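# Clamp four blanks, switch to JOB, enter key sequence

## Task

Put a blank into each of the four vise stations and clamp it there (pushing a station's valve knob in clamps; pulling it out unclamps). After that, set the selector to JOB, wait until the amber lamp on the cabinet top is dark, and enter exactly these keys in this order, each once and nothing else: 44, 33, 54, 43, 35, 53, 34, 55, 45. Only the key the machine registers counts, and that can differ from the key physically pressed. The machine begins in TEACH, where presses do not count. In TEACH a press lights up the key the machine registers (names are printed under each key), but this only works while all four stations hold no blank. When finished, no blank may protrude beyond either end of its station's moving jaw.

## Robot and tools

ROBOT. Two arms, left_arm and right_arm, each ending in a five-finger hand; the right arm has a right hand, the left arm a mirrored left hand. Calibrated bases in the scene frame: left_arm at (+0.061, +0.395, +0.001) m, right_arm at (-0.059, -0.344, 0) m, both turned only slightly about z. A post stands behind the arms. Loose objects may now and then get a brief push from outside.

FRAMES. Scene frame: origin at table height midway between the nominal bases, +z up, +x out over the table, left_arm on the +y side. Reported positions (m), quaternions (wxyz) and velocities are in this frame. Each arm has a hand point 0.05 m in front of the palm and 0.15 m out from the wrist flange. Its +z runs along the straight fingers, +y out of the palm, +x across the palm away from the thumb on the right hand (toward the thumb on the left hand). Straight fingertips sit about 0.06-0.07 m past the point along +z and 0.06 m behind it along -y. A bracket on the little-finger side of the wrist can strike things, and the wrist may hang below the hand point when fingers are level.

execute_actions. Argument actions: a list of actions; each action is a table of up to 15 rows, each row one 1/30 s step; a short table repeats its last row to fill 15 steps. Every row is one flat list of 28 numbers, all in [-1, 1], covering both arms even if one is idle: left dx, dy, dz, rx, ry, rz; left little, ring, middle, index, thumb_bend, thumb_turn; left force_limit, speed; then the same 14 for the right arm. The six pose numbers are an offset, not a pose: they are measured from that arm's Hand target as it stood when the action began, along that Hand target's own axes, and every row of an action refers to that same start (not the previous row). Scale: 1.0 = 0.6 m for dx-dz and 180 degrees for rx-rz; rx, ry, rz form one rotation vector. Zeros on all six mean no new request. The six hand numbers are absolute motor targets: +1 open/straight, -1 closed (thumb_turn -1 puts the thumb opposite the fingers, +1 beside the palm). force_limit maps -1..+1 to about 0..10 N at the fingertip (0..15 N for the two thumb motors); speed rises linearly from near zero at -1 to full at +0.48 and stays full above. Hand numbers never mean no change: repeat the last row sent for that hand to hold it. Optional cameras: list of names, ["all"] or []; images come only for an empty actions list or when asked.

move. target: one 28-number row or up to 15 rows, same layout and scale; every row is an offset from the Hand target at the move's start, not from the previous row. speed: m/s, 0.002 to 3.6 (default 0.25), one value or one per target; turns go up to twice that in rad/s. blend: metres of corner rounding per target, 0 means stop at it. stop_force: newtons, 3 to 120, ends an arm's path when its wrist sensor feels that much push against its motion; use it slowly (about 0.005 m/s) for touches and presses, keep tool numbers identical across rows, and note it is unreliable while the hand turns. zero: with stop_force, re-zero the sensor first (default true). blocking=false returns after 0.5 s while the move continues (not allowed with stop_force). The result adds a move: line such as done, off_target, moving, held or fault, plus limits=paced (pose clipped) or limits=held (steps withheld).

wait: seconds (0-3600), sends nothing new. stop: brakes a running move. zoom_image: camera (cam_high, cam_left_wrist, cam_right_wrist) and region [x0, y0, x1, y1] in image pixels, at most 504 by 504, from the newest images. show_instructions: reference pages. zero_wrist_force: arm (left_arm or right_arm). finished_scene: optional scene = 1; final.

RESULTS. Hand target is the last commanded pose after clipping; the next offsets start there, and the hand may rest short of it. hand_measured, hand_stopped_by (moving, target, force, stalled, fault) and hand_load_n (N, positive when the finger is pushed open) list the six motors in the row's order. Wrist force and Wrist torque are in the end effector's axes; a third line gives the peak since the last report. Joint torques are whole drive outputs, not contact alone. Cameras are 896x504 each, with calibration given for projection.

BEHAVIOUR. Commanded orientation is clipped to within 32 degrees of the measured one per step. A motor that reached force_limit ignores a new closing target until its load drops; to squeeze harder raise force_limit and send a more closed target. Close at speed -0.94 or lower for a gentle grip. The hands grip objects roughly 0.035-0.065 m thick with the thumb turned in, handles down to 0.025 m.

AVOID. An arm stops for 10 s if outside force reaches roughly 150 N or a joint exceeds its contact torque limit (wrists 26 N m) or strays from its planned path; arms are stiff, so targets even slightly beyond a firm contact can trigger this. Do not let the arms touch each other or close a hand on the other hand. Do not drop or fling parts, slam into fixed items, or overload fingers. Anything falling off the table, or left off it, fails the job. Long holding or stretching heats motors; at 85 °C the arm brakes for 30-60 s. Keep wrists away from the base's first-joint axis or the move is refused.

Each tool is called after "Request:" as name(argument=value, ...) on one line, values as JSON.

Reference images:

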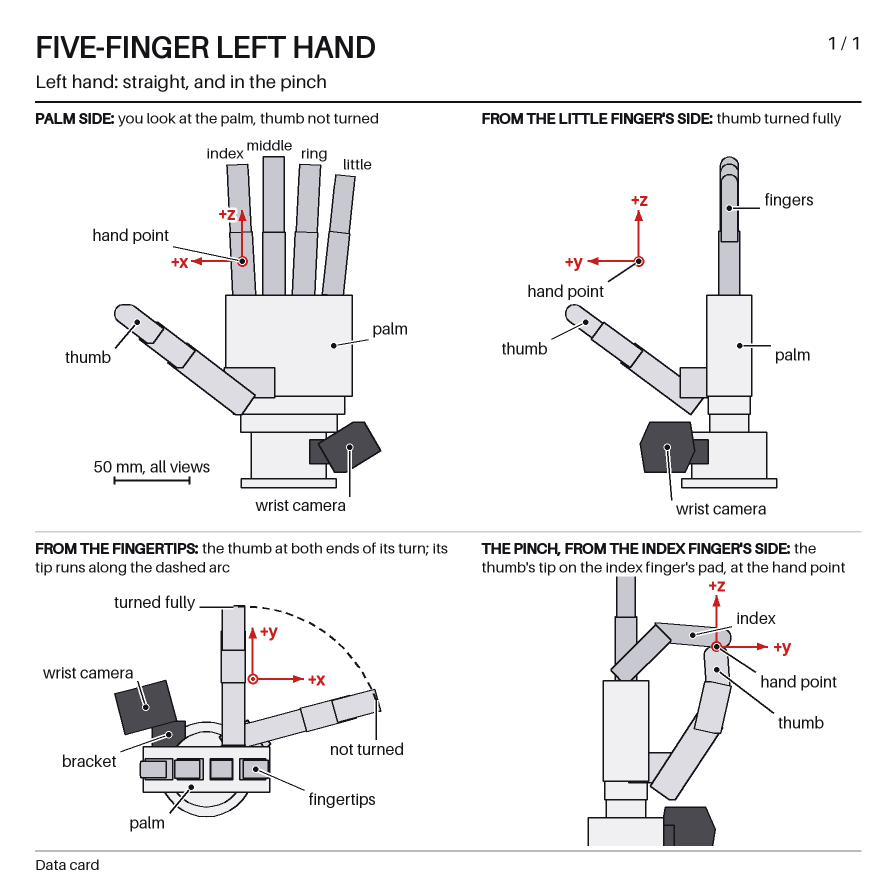

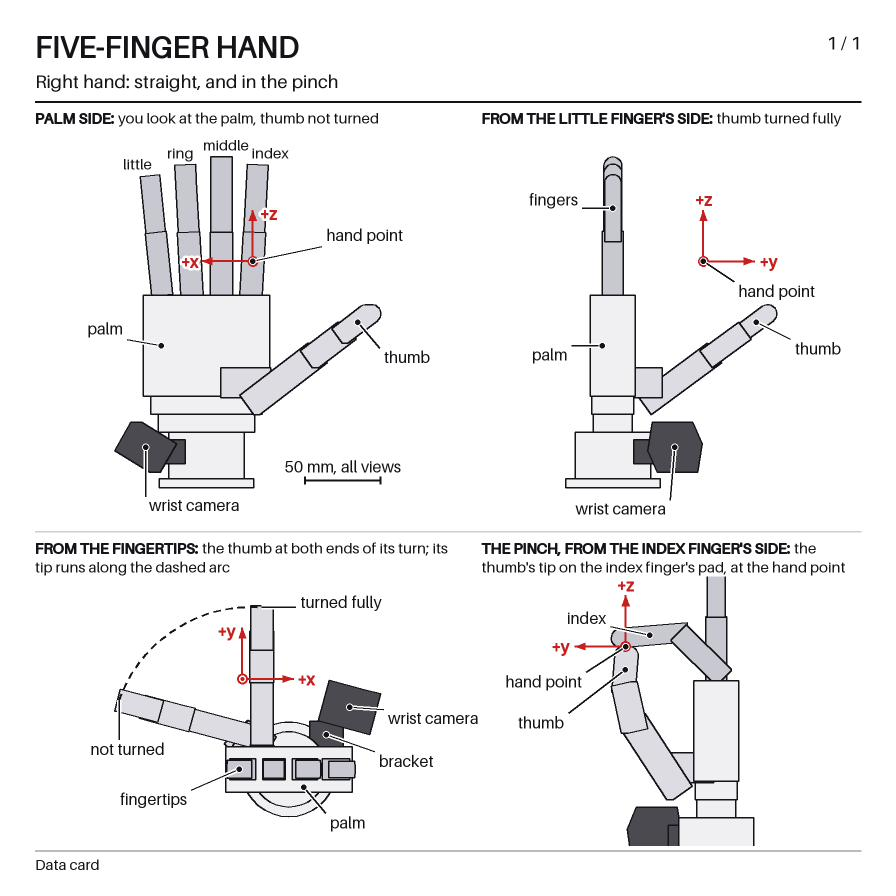

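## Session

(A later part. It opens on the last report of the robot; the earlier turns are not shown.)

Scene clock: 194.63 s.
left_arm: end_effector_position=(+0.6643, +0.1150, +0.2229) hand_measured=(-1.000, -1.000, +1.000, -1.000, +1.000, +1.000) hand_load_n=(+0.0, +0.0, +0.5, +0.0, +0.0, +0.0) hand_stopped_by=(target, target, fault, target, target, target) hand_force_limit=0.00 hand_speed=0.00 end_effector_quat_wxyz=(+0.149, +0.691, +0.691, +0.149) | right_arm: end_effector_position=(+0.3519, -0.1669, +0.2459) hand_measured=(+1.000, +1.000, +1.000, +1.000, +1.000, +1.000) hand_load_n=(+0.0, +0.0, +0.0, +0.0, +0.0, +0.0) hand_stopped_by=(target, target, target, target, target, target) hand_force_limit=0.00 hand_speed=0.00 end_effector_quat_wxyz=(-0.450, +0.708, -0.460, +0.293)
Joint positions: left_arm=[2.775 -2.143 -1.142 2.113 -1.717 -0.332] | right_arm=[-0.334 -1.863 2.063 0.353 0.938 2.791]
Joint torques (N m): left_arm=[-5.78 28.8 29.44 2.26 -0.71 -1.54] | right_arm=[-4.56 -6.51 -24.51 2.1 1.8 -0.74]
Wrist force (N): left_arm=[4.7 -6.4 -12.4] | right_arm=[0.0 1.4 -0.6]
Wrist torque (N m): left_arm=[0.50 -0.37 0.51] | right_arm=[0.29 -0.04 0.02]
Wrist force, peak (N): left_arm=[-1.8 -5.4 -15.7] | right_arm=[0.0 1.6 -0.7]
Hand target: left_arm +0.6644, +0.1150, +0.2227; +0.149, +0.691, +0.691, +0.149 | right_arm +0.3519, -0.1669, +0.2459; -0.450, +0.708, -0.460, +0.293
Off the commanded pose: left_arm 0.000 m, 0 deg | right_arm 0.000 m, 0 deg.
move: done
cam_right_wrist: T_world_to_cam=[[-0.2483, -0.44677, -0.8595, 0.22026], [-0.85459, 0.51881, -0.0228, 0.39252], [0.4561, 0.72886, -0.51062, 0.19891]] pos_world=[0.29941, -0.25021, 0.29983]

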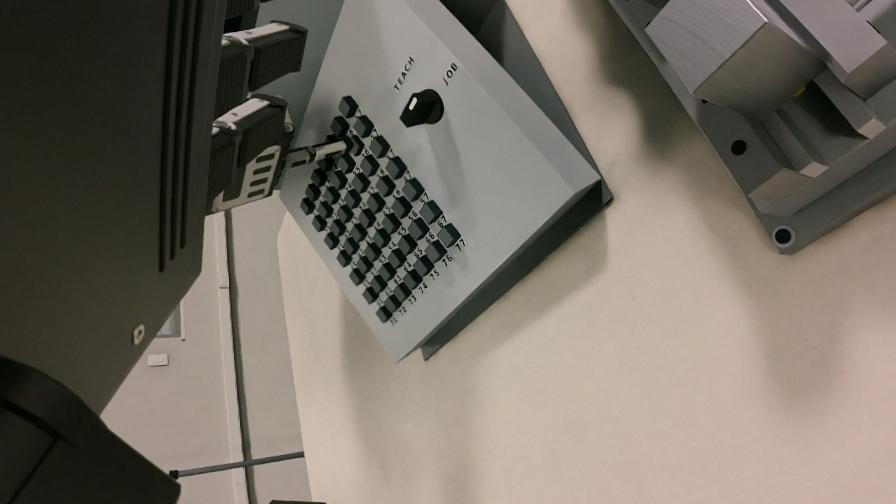

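Request:
move(target=[[0,0,-0.02,0,0,0,-1,-1,-1,-1,1,1,0,0, 0,0,0,0,0,0,1,1,1,1,1,1,0,0],[0.0883,-0.095,-0.02,0,0,0,-1,-1,-1,-1,1,1,0,0, 0,0,0,0,0,0,1,1,1,1,1,1,0,0],[0.0883,-0.095,0.0012,0,0,0,-1,-1,-1,-1,1,1,0,0, 0,0,0,0,0,0,1,1,1,1,1,1,0,0]], speed=[0.15,0.15,0.04], blend=[0.003,0.003,0], cameras=["cam_right_wrist"])

Scene clock: 196.17 s.
left_arm: end_effector_position=(+0.6127, +0.1679, +0.1988) hand_measured=(-1.000, -1.000, +1.000, -1.000, +1.000, +1.000) hand_load_n=(+0.0, +0.0, +0.0, +0.0, +0.0, +0.0) hand_stopped_by=(target, target, fault, target, target, target) hand_force_limit=0.00 hand_speed=0.00 end_effector_quat_wxyz=(+0.149, +0.691, +0.691, +0.149) | right_arm: end_effector_position=(+0.3519, -0.1669, +0.2459) hand_measured=(+1.000, +1.000, +1.000, +1.000, +1.000, +1.000) hand_load_n=(+0.0, +0.0, +0.0, +0.0, +0.0, +0.0) hand_stopped_by=(target, target, target, target, target, target) hand_force_limit=0.00 hand_speed=0.00 end_effector_quat_wxyz=(-0.450, +0.708, -0.460, +0.293)
Joint positions: left_arm=[2.844 -1.975 -1.457 2.27 -1.69 -0.268] | right_arm=[-0.334 -1.863 2.063 0.353 0.938 2.791]
Joint torques (N m): left_arm=[9.84 20.92 4.59 0.97 0.57 1.9] | right_arm=[-3.4 -6.22 -25.13 2.34 1.67 -0.72]
Wrist force (N): left_arm=[-2.1 -1.7 -9.7] | right_arm=[-0.2 1.5 -0.5]
Wrist torque (N m): left_arm=[0.39 -0.36 -0.10] | right_arm=[0.29 -0.02 0.00]
Wrist force, peak (N): left_arm=[5.4 -7.8 -16.2] | right_arm=[0.0 1.5 -0.8]
Hand target: left_arm +0.6127, +0.1679, +0.1986; +0.149, +0.691, +0.691, +0.149 | right_arm +0.3519, -0.1669, +0.2459; -0.450, +0.708, -0.460, +0.293
Off the commanded pose: left_arm 0.000 m, 0 deg | right_arm 0.000 m, 0 deg.
move: done
cam_right_wrist: T_world_to_cam=[[-0.2483, -0.44677, -0.8595, 0.22026], [-0.85459, 0.51881, -0.0228, 0.39252], [0.4561, 0.72886, -0.51062, 0.19891]] pos_world=[0.29941, -0.25021, 0.29983]

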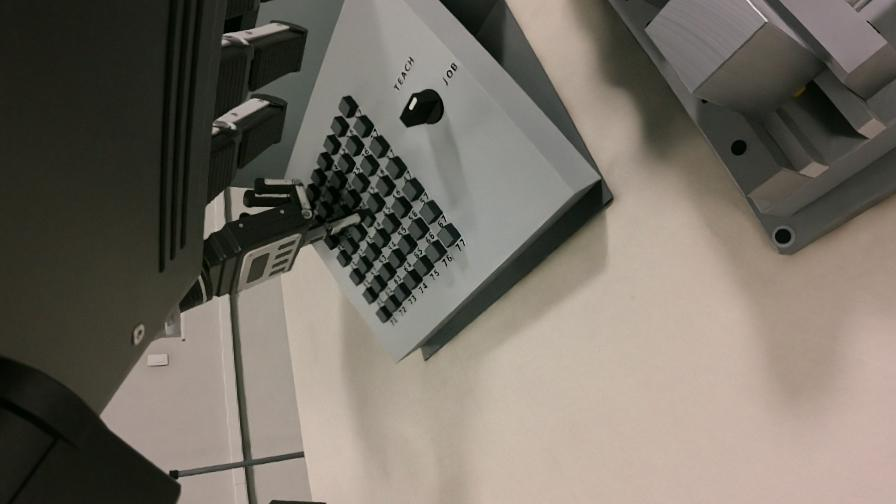

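Request:
move(target=[[0,0,-0.02,0,0,0,-1,-1,-1,-1,1,1,0,0, 0,0,0,0,0,0,1,1,1,1,1,1,0,0],[-0.0425,0.0933,-0.02,0,0,0,-1,-1,-1,-1,1,1,0,0, 0,0,0,0,0,0,1,1,1,1,1,1,0,0],[-0.0425,0.0933,-0.0012,0,0,0,-1,-1,-1,-1,1,1,0,0, 0,0,0,0,0,0,1,1,1,1,1,1,0,0]], speed=[0.15,0.15,0.04], blend=[0.003,0.003,0], cameras=["cam_right_wrist"])

Scene clock: 197.53 s.
left_arm: end_effector_position=(+0.6633, +0.1425, +0.2225) hand_measured=(-1.000, -1.000, +1.000, -1.000, +1.000, +1.000) hand_load_n=(+0.0, +0.0, +0.5, +0.0, +0.0, +0.0) hand_stopped_by=(target, target, fault, target, target, target) hand_force_limit=0.00 hand_speed=0.00 end_effector_quat_wxyz=(+0.149, +0.691, +0.691, +0.149) end_effector_velocity=(+0.002, -0.002, +0.001) end_effector_angular_velocity=(-0.003, -0.004, -0.001) | right_arm: end_effector_position=(+0.3519, -0.1669, +0.2459) hand_measured=(+1.000, +1.000, +1.000, +1.000, +1.000, +1.000) hand_load_n=(+0.0, +0.0, +0.0, +0.0, +0.0, +0.0) hand_stopped_by=(target, target, target, target, target, target) hand_force_limit=0.00 hand_speed=0.00 end_effector_quat_wxyz=(-0.450, +0.708, -0.460, +0.293)
Joint positions: left_arm=[2.825 -2.1 -1.208 2.143 -1.698 -0.286] | right_arm=[-0.334 -1.863 2.063 0.353 0.938 2.791]
Joint velocities: left_arm=[-0.001 -0.003 0.006 0.001 0.002 0] | right_arm=[within noise]
Joint torques (N m): left_arm=[9.51 24.79 29.81 2.7 -1.28 1.67] | right_arm=[-3.55 -5.56 -25.46 2.02 1.71 -0.85]
Wrist force (N): left_arm=[2.6 -8.5 -13.2] | right_arm=[0.1 1.6 -0.6]
Wrist torque (N m): left_arm=[0.49 -0.43 0.46] | right_arm=[0.32 -0.06 0.03]
Wrist force, peak (N): left_arm=[2.6 -8.5 -13.2] | right_arm=[-0.1 1.7 -0.6]
Hand target: left_arm +0.6635, +0.1425, +0.2223; +0.149, +0.691, +0.691, +0.149 | right_arm +0.3519, -0.1669, +0.2459; -0.450, +0.708, -0.460, +0.293
Off the commanded pose: left_arm 0.000 m, 0 deg | right_arm 0.000 m, 0 deg.
move: done
cam_right_wrist: T_world_to_cam=[[-0.2483, -0.44677, -0.8595, 0.22026], [-0.85459, 0.51881, -0.0228, 0.39252], [0.4561, 0.72886, -0.51062, 0.19891]] pos_world=[0.29941, -0.25021, 0.29983]

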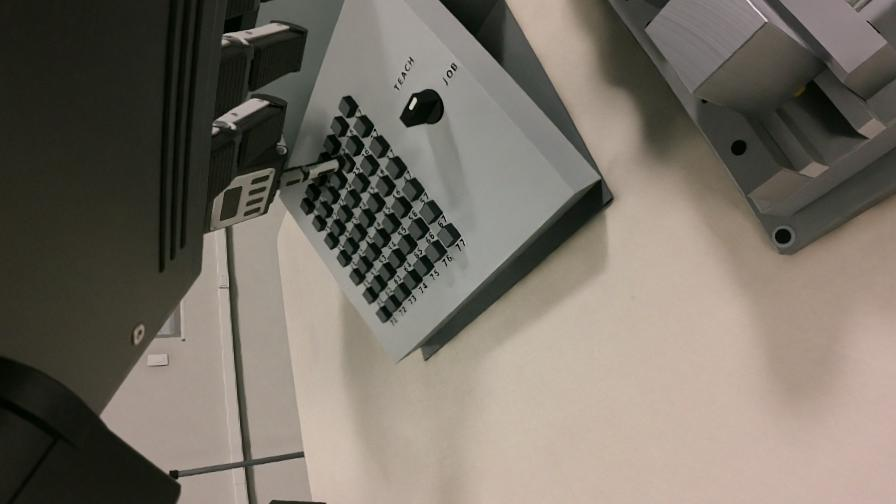

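Request:
move(target=[[0,0,-0.02,0,0,0,-1,-1,-1,-1,1,1,0,0, 0,0,0,0,0,0,1,1,1,1,1,1,0,0],[-0.0492,-0.09,-0.02,0,0,0,-1,-1,-1,-1,1,1,0,0, 0,0,0,0,0,0,1,1,1,1,1,1,0,0],[-0.0492,-0.09,0.0012,0,0,0,-1,-1,-1,-1,1,1,0,0, 0,0,0,0,0,0,1,1,1,1,1,1,0,0]], speed=[0.15,0.15,0.04], blend=[0.003,0.003,0], cameras=["cam_right_wrist"])

Scene clock: 198.93 s.
left_arm: end_effector_position=(+0.6145, +0.1129, +0.1996) hand_measured=(-1.000, -1.000, +1.000, -1.000, +1.000, +1.000) hand_load_n=(+0.0, +0.0, +0.0, +0.0, -0.5, +0.5) hand_stopped_by=(target, target, fault, target, target, target) hand_force_limit=0.00 hand_speed=0.00 end_effector_quat_wxyz=(+0.149, +0.691, +0.691, +0.149) | right_arm: end_effector_position=(+0.3519, -0.1669, +0.2459) hand_measured=(+1.000, +1.000, +1.000, +1.000, +1.000, +1.000) hand_load_n=(+0.0, +0.0, +0.0, +0.0, +0.0, +0.0) hand_stopped_by=(target, target, target, target, target, target) hand_force_limit=0.00 hand_speed=0.00 end_effector_quat_wxyz=(-0.450, +0.708, -0.460, +0.293)
Joint positions: left_arm=[2.735 -2.057 -1.337 2.217 -1.733 -0.37] | right_arm=[-0.334 -1.863 2.063 0.353 0.938 2.791]
Joint torques (N m): left_arm=[3.26 24.67 5.26 1.24 -0.05 0.61] | right_arm=[-3.44 -5.22 -25.82 2.17 1.71 -1]
Wrist force (N): left_arm=[3.8 -1.9 -7.3] | right_arm=[-0.2 1.3 -0.5]
Wrist torque (N m): left_arm=[0.19 -0.27 0.32] | right_arm=[0.27 -0.02 0.00]
Wrist force, peak (N): left_arm=[3.1 -9.8 -17.4] | right_arm=[-0.1 1.6 -0.6]
Hand target: left_arm +0.6145, +0.1129, +0.1994; +0.149, +0.691, +0.691, +0.149 | right_arm +0.3519, -0.1669, +0.2459; -0.450, +0.708, -0.460, +0.293
Off the commanded pose: left_arm 0.000 m, 0 deg | right_arm 0.000 m, 0 deg.
move: done
cam_right_wrist: T_world_to_cam=[[-0.2483, -0.44677, -0.8595, 0.22026], [-0.85459, 0.51881, -0.0228, 0.39252], [0.4561, 0.72886, -0.51062, 0.19891]] pos_world=[0.29941, -0.25021, 0.29983]

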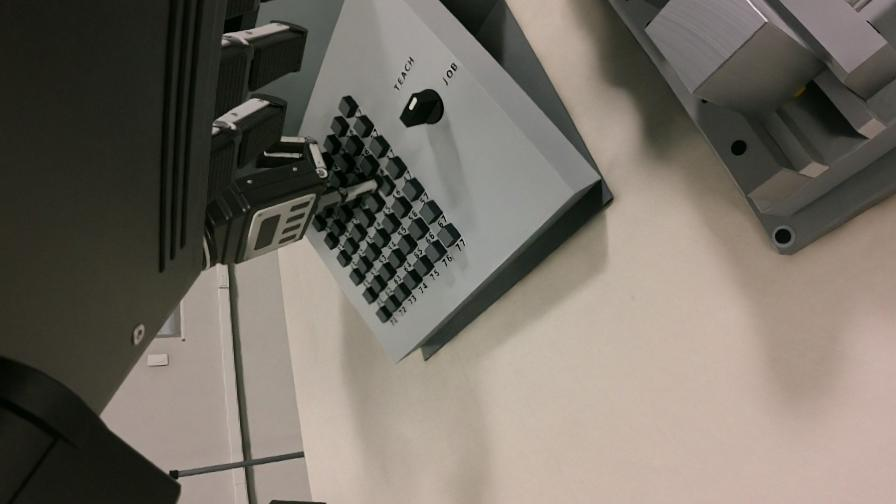

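Request:
move(target=[[0,0,-0.02,0,0,0,-1,-1,-1,-1,1,1,0,0, 0,0,0,0,0,0,1,1,1,1,1,1,0,0],[0.0017,0.0458,-0.02,0,0,0,-1,-1,-1,-1,1,1,0,0, 0,0,0,0,0,0,1,1,1,1,1,1,0,0],[0.0017,0.0458,-0.0003,0,0,0,-1,-1,-1,-1,1,1,0,0, 0,0,0,0,0,0,1,1,1,1,1,1,0,0]], speed=[0.15,0.15,0.04], blend=[0.003,0.003,0], cameras=["cam_right_wrist"])

Scene clock: 200.10 s.
left_arm: end_effector_position=(+0.6394, +0.1140, +0.2111) hand_measured=(-1.000, -1.000, +1.000, -1.000, +1.000, +1.000) hand_load_n=(+0.5, +0.0, +0.5, +0.0, +0.0, +0.0) hand_stopped_by=(target, target, fault, target, target, target) hand_force_limit=0.00 hand_speed=0.00 end_effector_quat_wxyz=(+0.149, +0.691, +0.691, +0.149) | right_arm: end_effector_position=(+0.3519, -0.1669, +0.2459) hand_measured=(+1.000, +1.000, +1.000, +1.000, +1.000, +1.000) hand_load_n=(+0.0, +0.0, +0.0, -0.5, +0.0, -0.5) hand_stopped_by=(target, target, target, target, target, target) hand_force_limit=0.00 hand_speed=0.00 end_effector_quat_wxyz=(-0.450, +0.708, -0.460, +0.293)
Joint positions: left_arm=[2.756 -2.098 -1.244 2.168 -1.725 -0.35] | right_arm=[-0.334 -1.863 2.063 0.353 0.938 2.791]
Joint torques (N m): left_arm=[10.54 24.49 28.62 3.25 1.06 1.91] | right_arm=[-4.68 -5.4 -24.71 2.13 1.76 -1.16]
Wrist force (N): left_arm=[1.4 -7.7 -14.8] | right_arm=[-0.1 1.4 -0.4]
Wrist torque (N m): left_arm=[0.52 -0.39 0.26] | right_arm=[0.29 -0.03 0.01]
Wrist force, peak (N): left_arm=[1.4 -7.7 -14.8] | right_arm=[0.0 1.6 -0.7]
Hand target: left_arm +0.6395, +0.1140, +0.2109; +0.149, +0.691, +0.691, +0.149 | right_arm +0.3519, -0.1669, +0.2459; -0.450, +0.708, -0.460, +0.293
Off the commanded pose: left_arm 0.000 m, 0 deg | right_arm 0.000 m, 0 deg.
move: done
cam_right_wrist: T_world_to_cam=[[-0.2483, -0.44677, -0.8595, 0.22026], [-0.85459, 0.51881, -0.0228, 0.39252], [0.4561, 0.72886, -0.51062, 0.19891]] pos_world=[0.29941, -0.25021, 0.29983]

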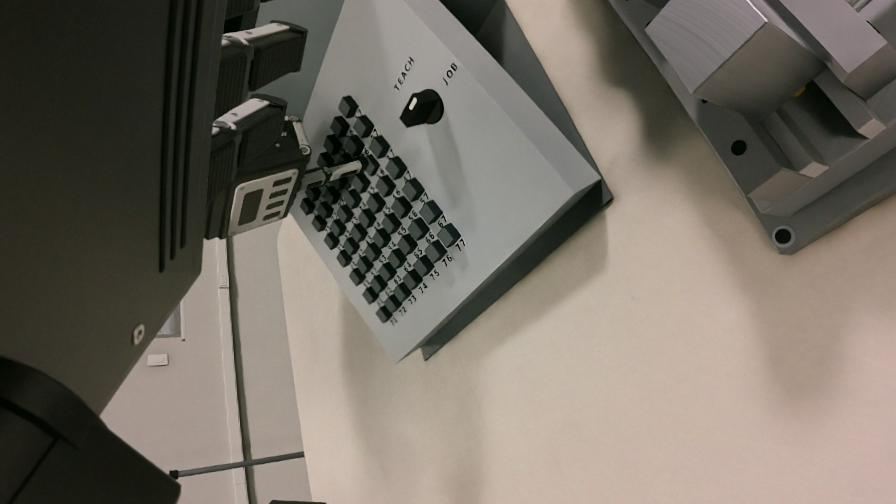

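Request:
move(target=[[0,0,-0.06,0,0,0,-1,-1,-1,-1,1,1,0,0, 0,0,0,0,0,0,1,1,1,1,1,1,0,0],[0.4,-0.1,-0.15,0,0,0,-1,-1,-1,-1,1,1,0,0, 0,0,0,0,0,0,1,1,1,1,1,1,0,0]], speed=0.25, blend=0.01, cameras=["cam_high","cam_right_wrist"])

Request:
zoom_image(camera="cam_high", region=[290, 160, 590, 400])

Request:
zoom_image(camera="cam_high", region=[290, 160, 400, 330])

Scene clock: 202.27 s.
left_arm: end_effector_position=(+0.5477, +0.3539, +0.2682) hand_measured=(-1.000, -1.000, +1.000, -1.000, +1.000, +1.000) hand_load_n=(+0.0, +0.0, +0.0, +0.0, +0.0, +0.0) hand_stopped_by=(target, target, fault, target, target, target) hand_force_limit=0.00 hand_speed=0.00 end_effector_quat_wxyz=(+0.149, +0.691, +0.691, +0.149) | right_arm: end_effector_position=(+0.3519, -0.1669, +0.2459) hand_measured=(+1.000, +1.000, +1.000, +1.000, +1.000, +1.000) hand_load_n=(+0.0, +0.0, -0.5, +0.0, +0.0, +0.0) hand_stopped_by=(target, target, target, target, target, target) hand_force_limit=0.00 hand_speed=0.00 end_effector_quat_wxyz=(-0.450, +0.708, -0.460, +0.293)
Joint positions: left_arm=[3.329 -1.607 -1.73 2.184 -1.493 0.175] | right_arm=[-0.334 -1.863 2.063 0.353 0.938 2.791]
Joint torques (N m): left_arm=[7.8 32.24 7.57 -3.47 1.44 1.96] | right_arm=[-4.51 -4.13 -25.32 2.13 1.78 -1.26]
Wrist force (N): left_arm=[0.7 -1.6 -0.5] | right_arm=[0.1 1.5 -0.5]
Wrist torque (N m): left_arm=[-0.17 -0.04 0.08] | right_arm=[0.30 -0.06 0.03]
Wrist force, peak (N): left_arm=[2.1 -8.5 -19.5] | right_arm=[-0.2 1.7 -0.5]
Hand target: left_arm +0.5477, +0.3539, +0.2682; +0.149, +0.691, +0.691, +0.149 | right_arm +0.3519, -0.1669, +0.2459; -0.450, +0.708, -0.460, +0.293
Off the commanded pose: left_arm 0.000 m, 0 deg | right_arm 0.000 m, 0 deg.
move: done
cam_right_wrist: T_world_to_cam=[[-0.2483, -0.44677, -0.8595, 0.22026], [-0.85459, 0.51881, -0.0228, 0.39252], [0.4561, 0.72886, -0.51062, 0.19891]] pos_world=[0.29941, -0.25021, 0.29983]

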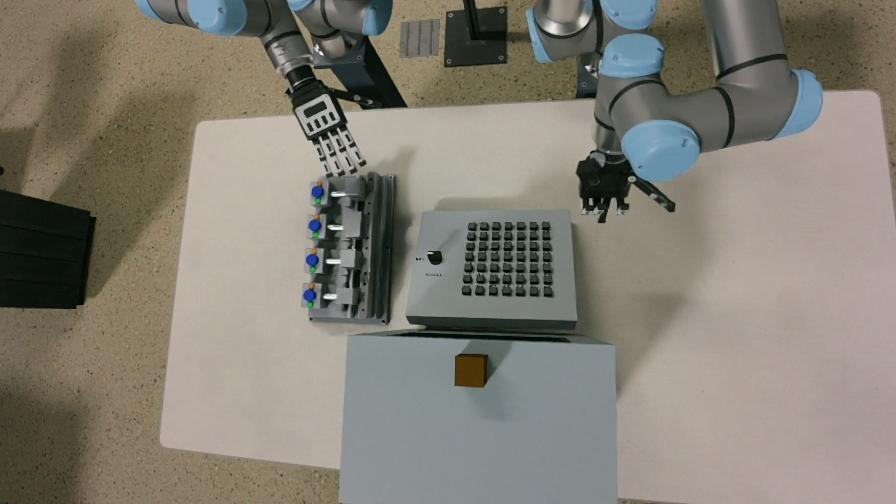

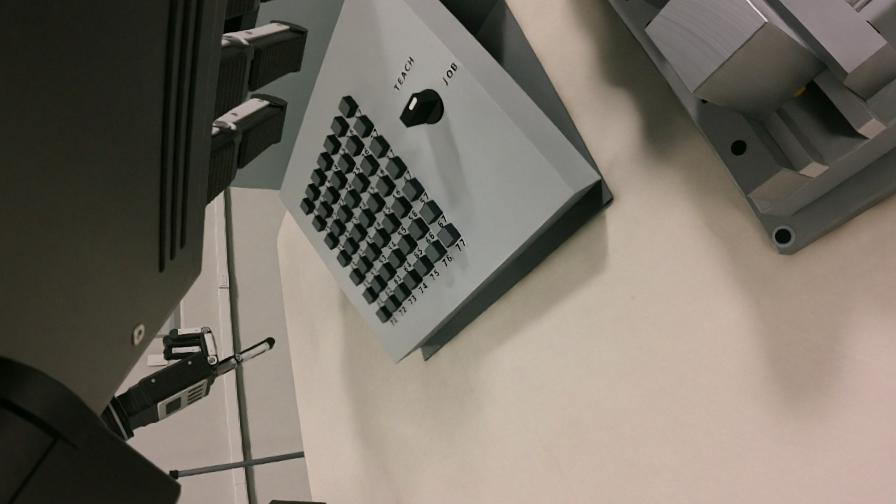

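Scaled by 1.680 from the camera's image (finer frame: 1280x720).

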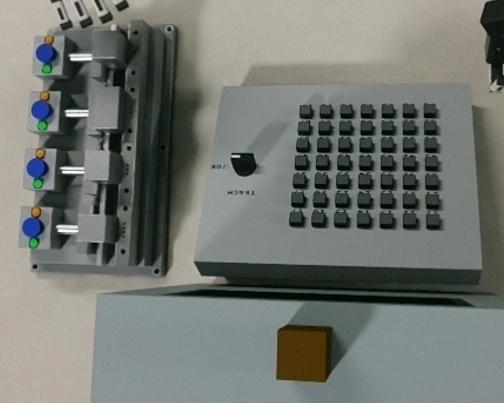

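Scaled by 2.965 from the camera's image (finer frame: 1280x720).

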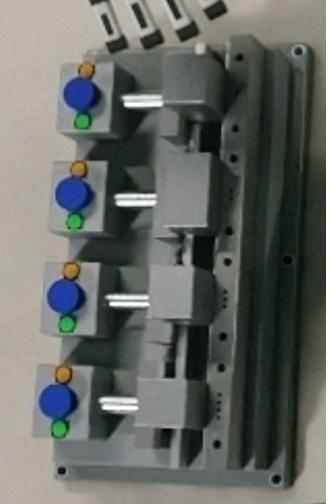

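Request:
zoom_image(camera="cam_high", region=[325, 195, 375, 245])

Request:
zoom_image(camera="cam_high", region=[325, 165, 375, 215])

Scaled by 10.080 from the camera's image (finer frame: 1280x720).

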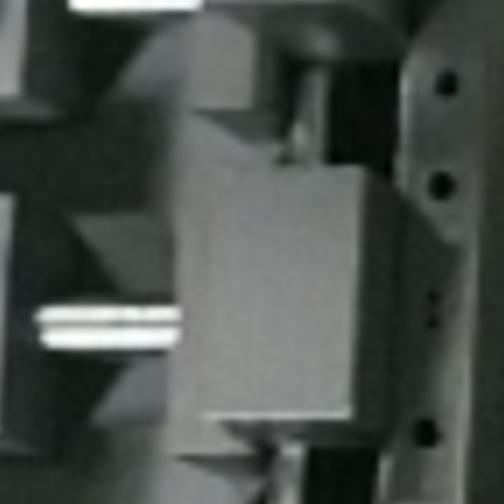

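Scaled by 10.080 from the camera's image (finer frame: 1280x720).

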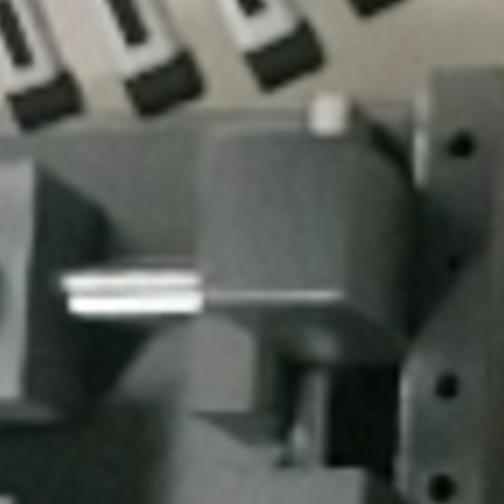

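Request:
finished_scene()

The scene is finished: the task was done.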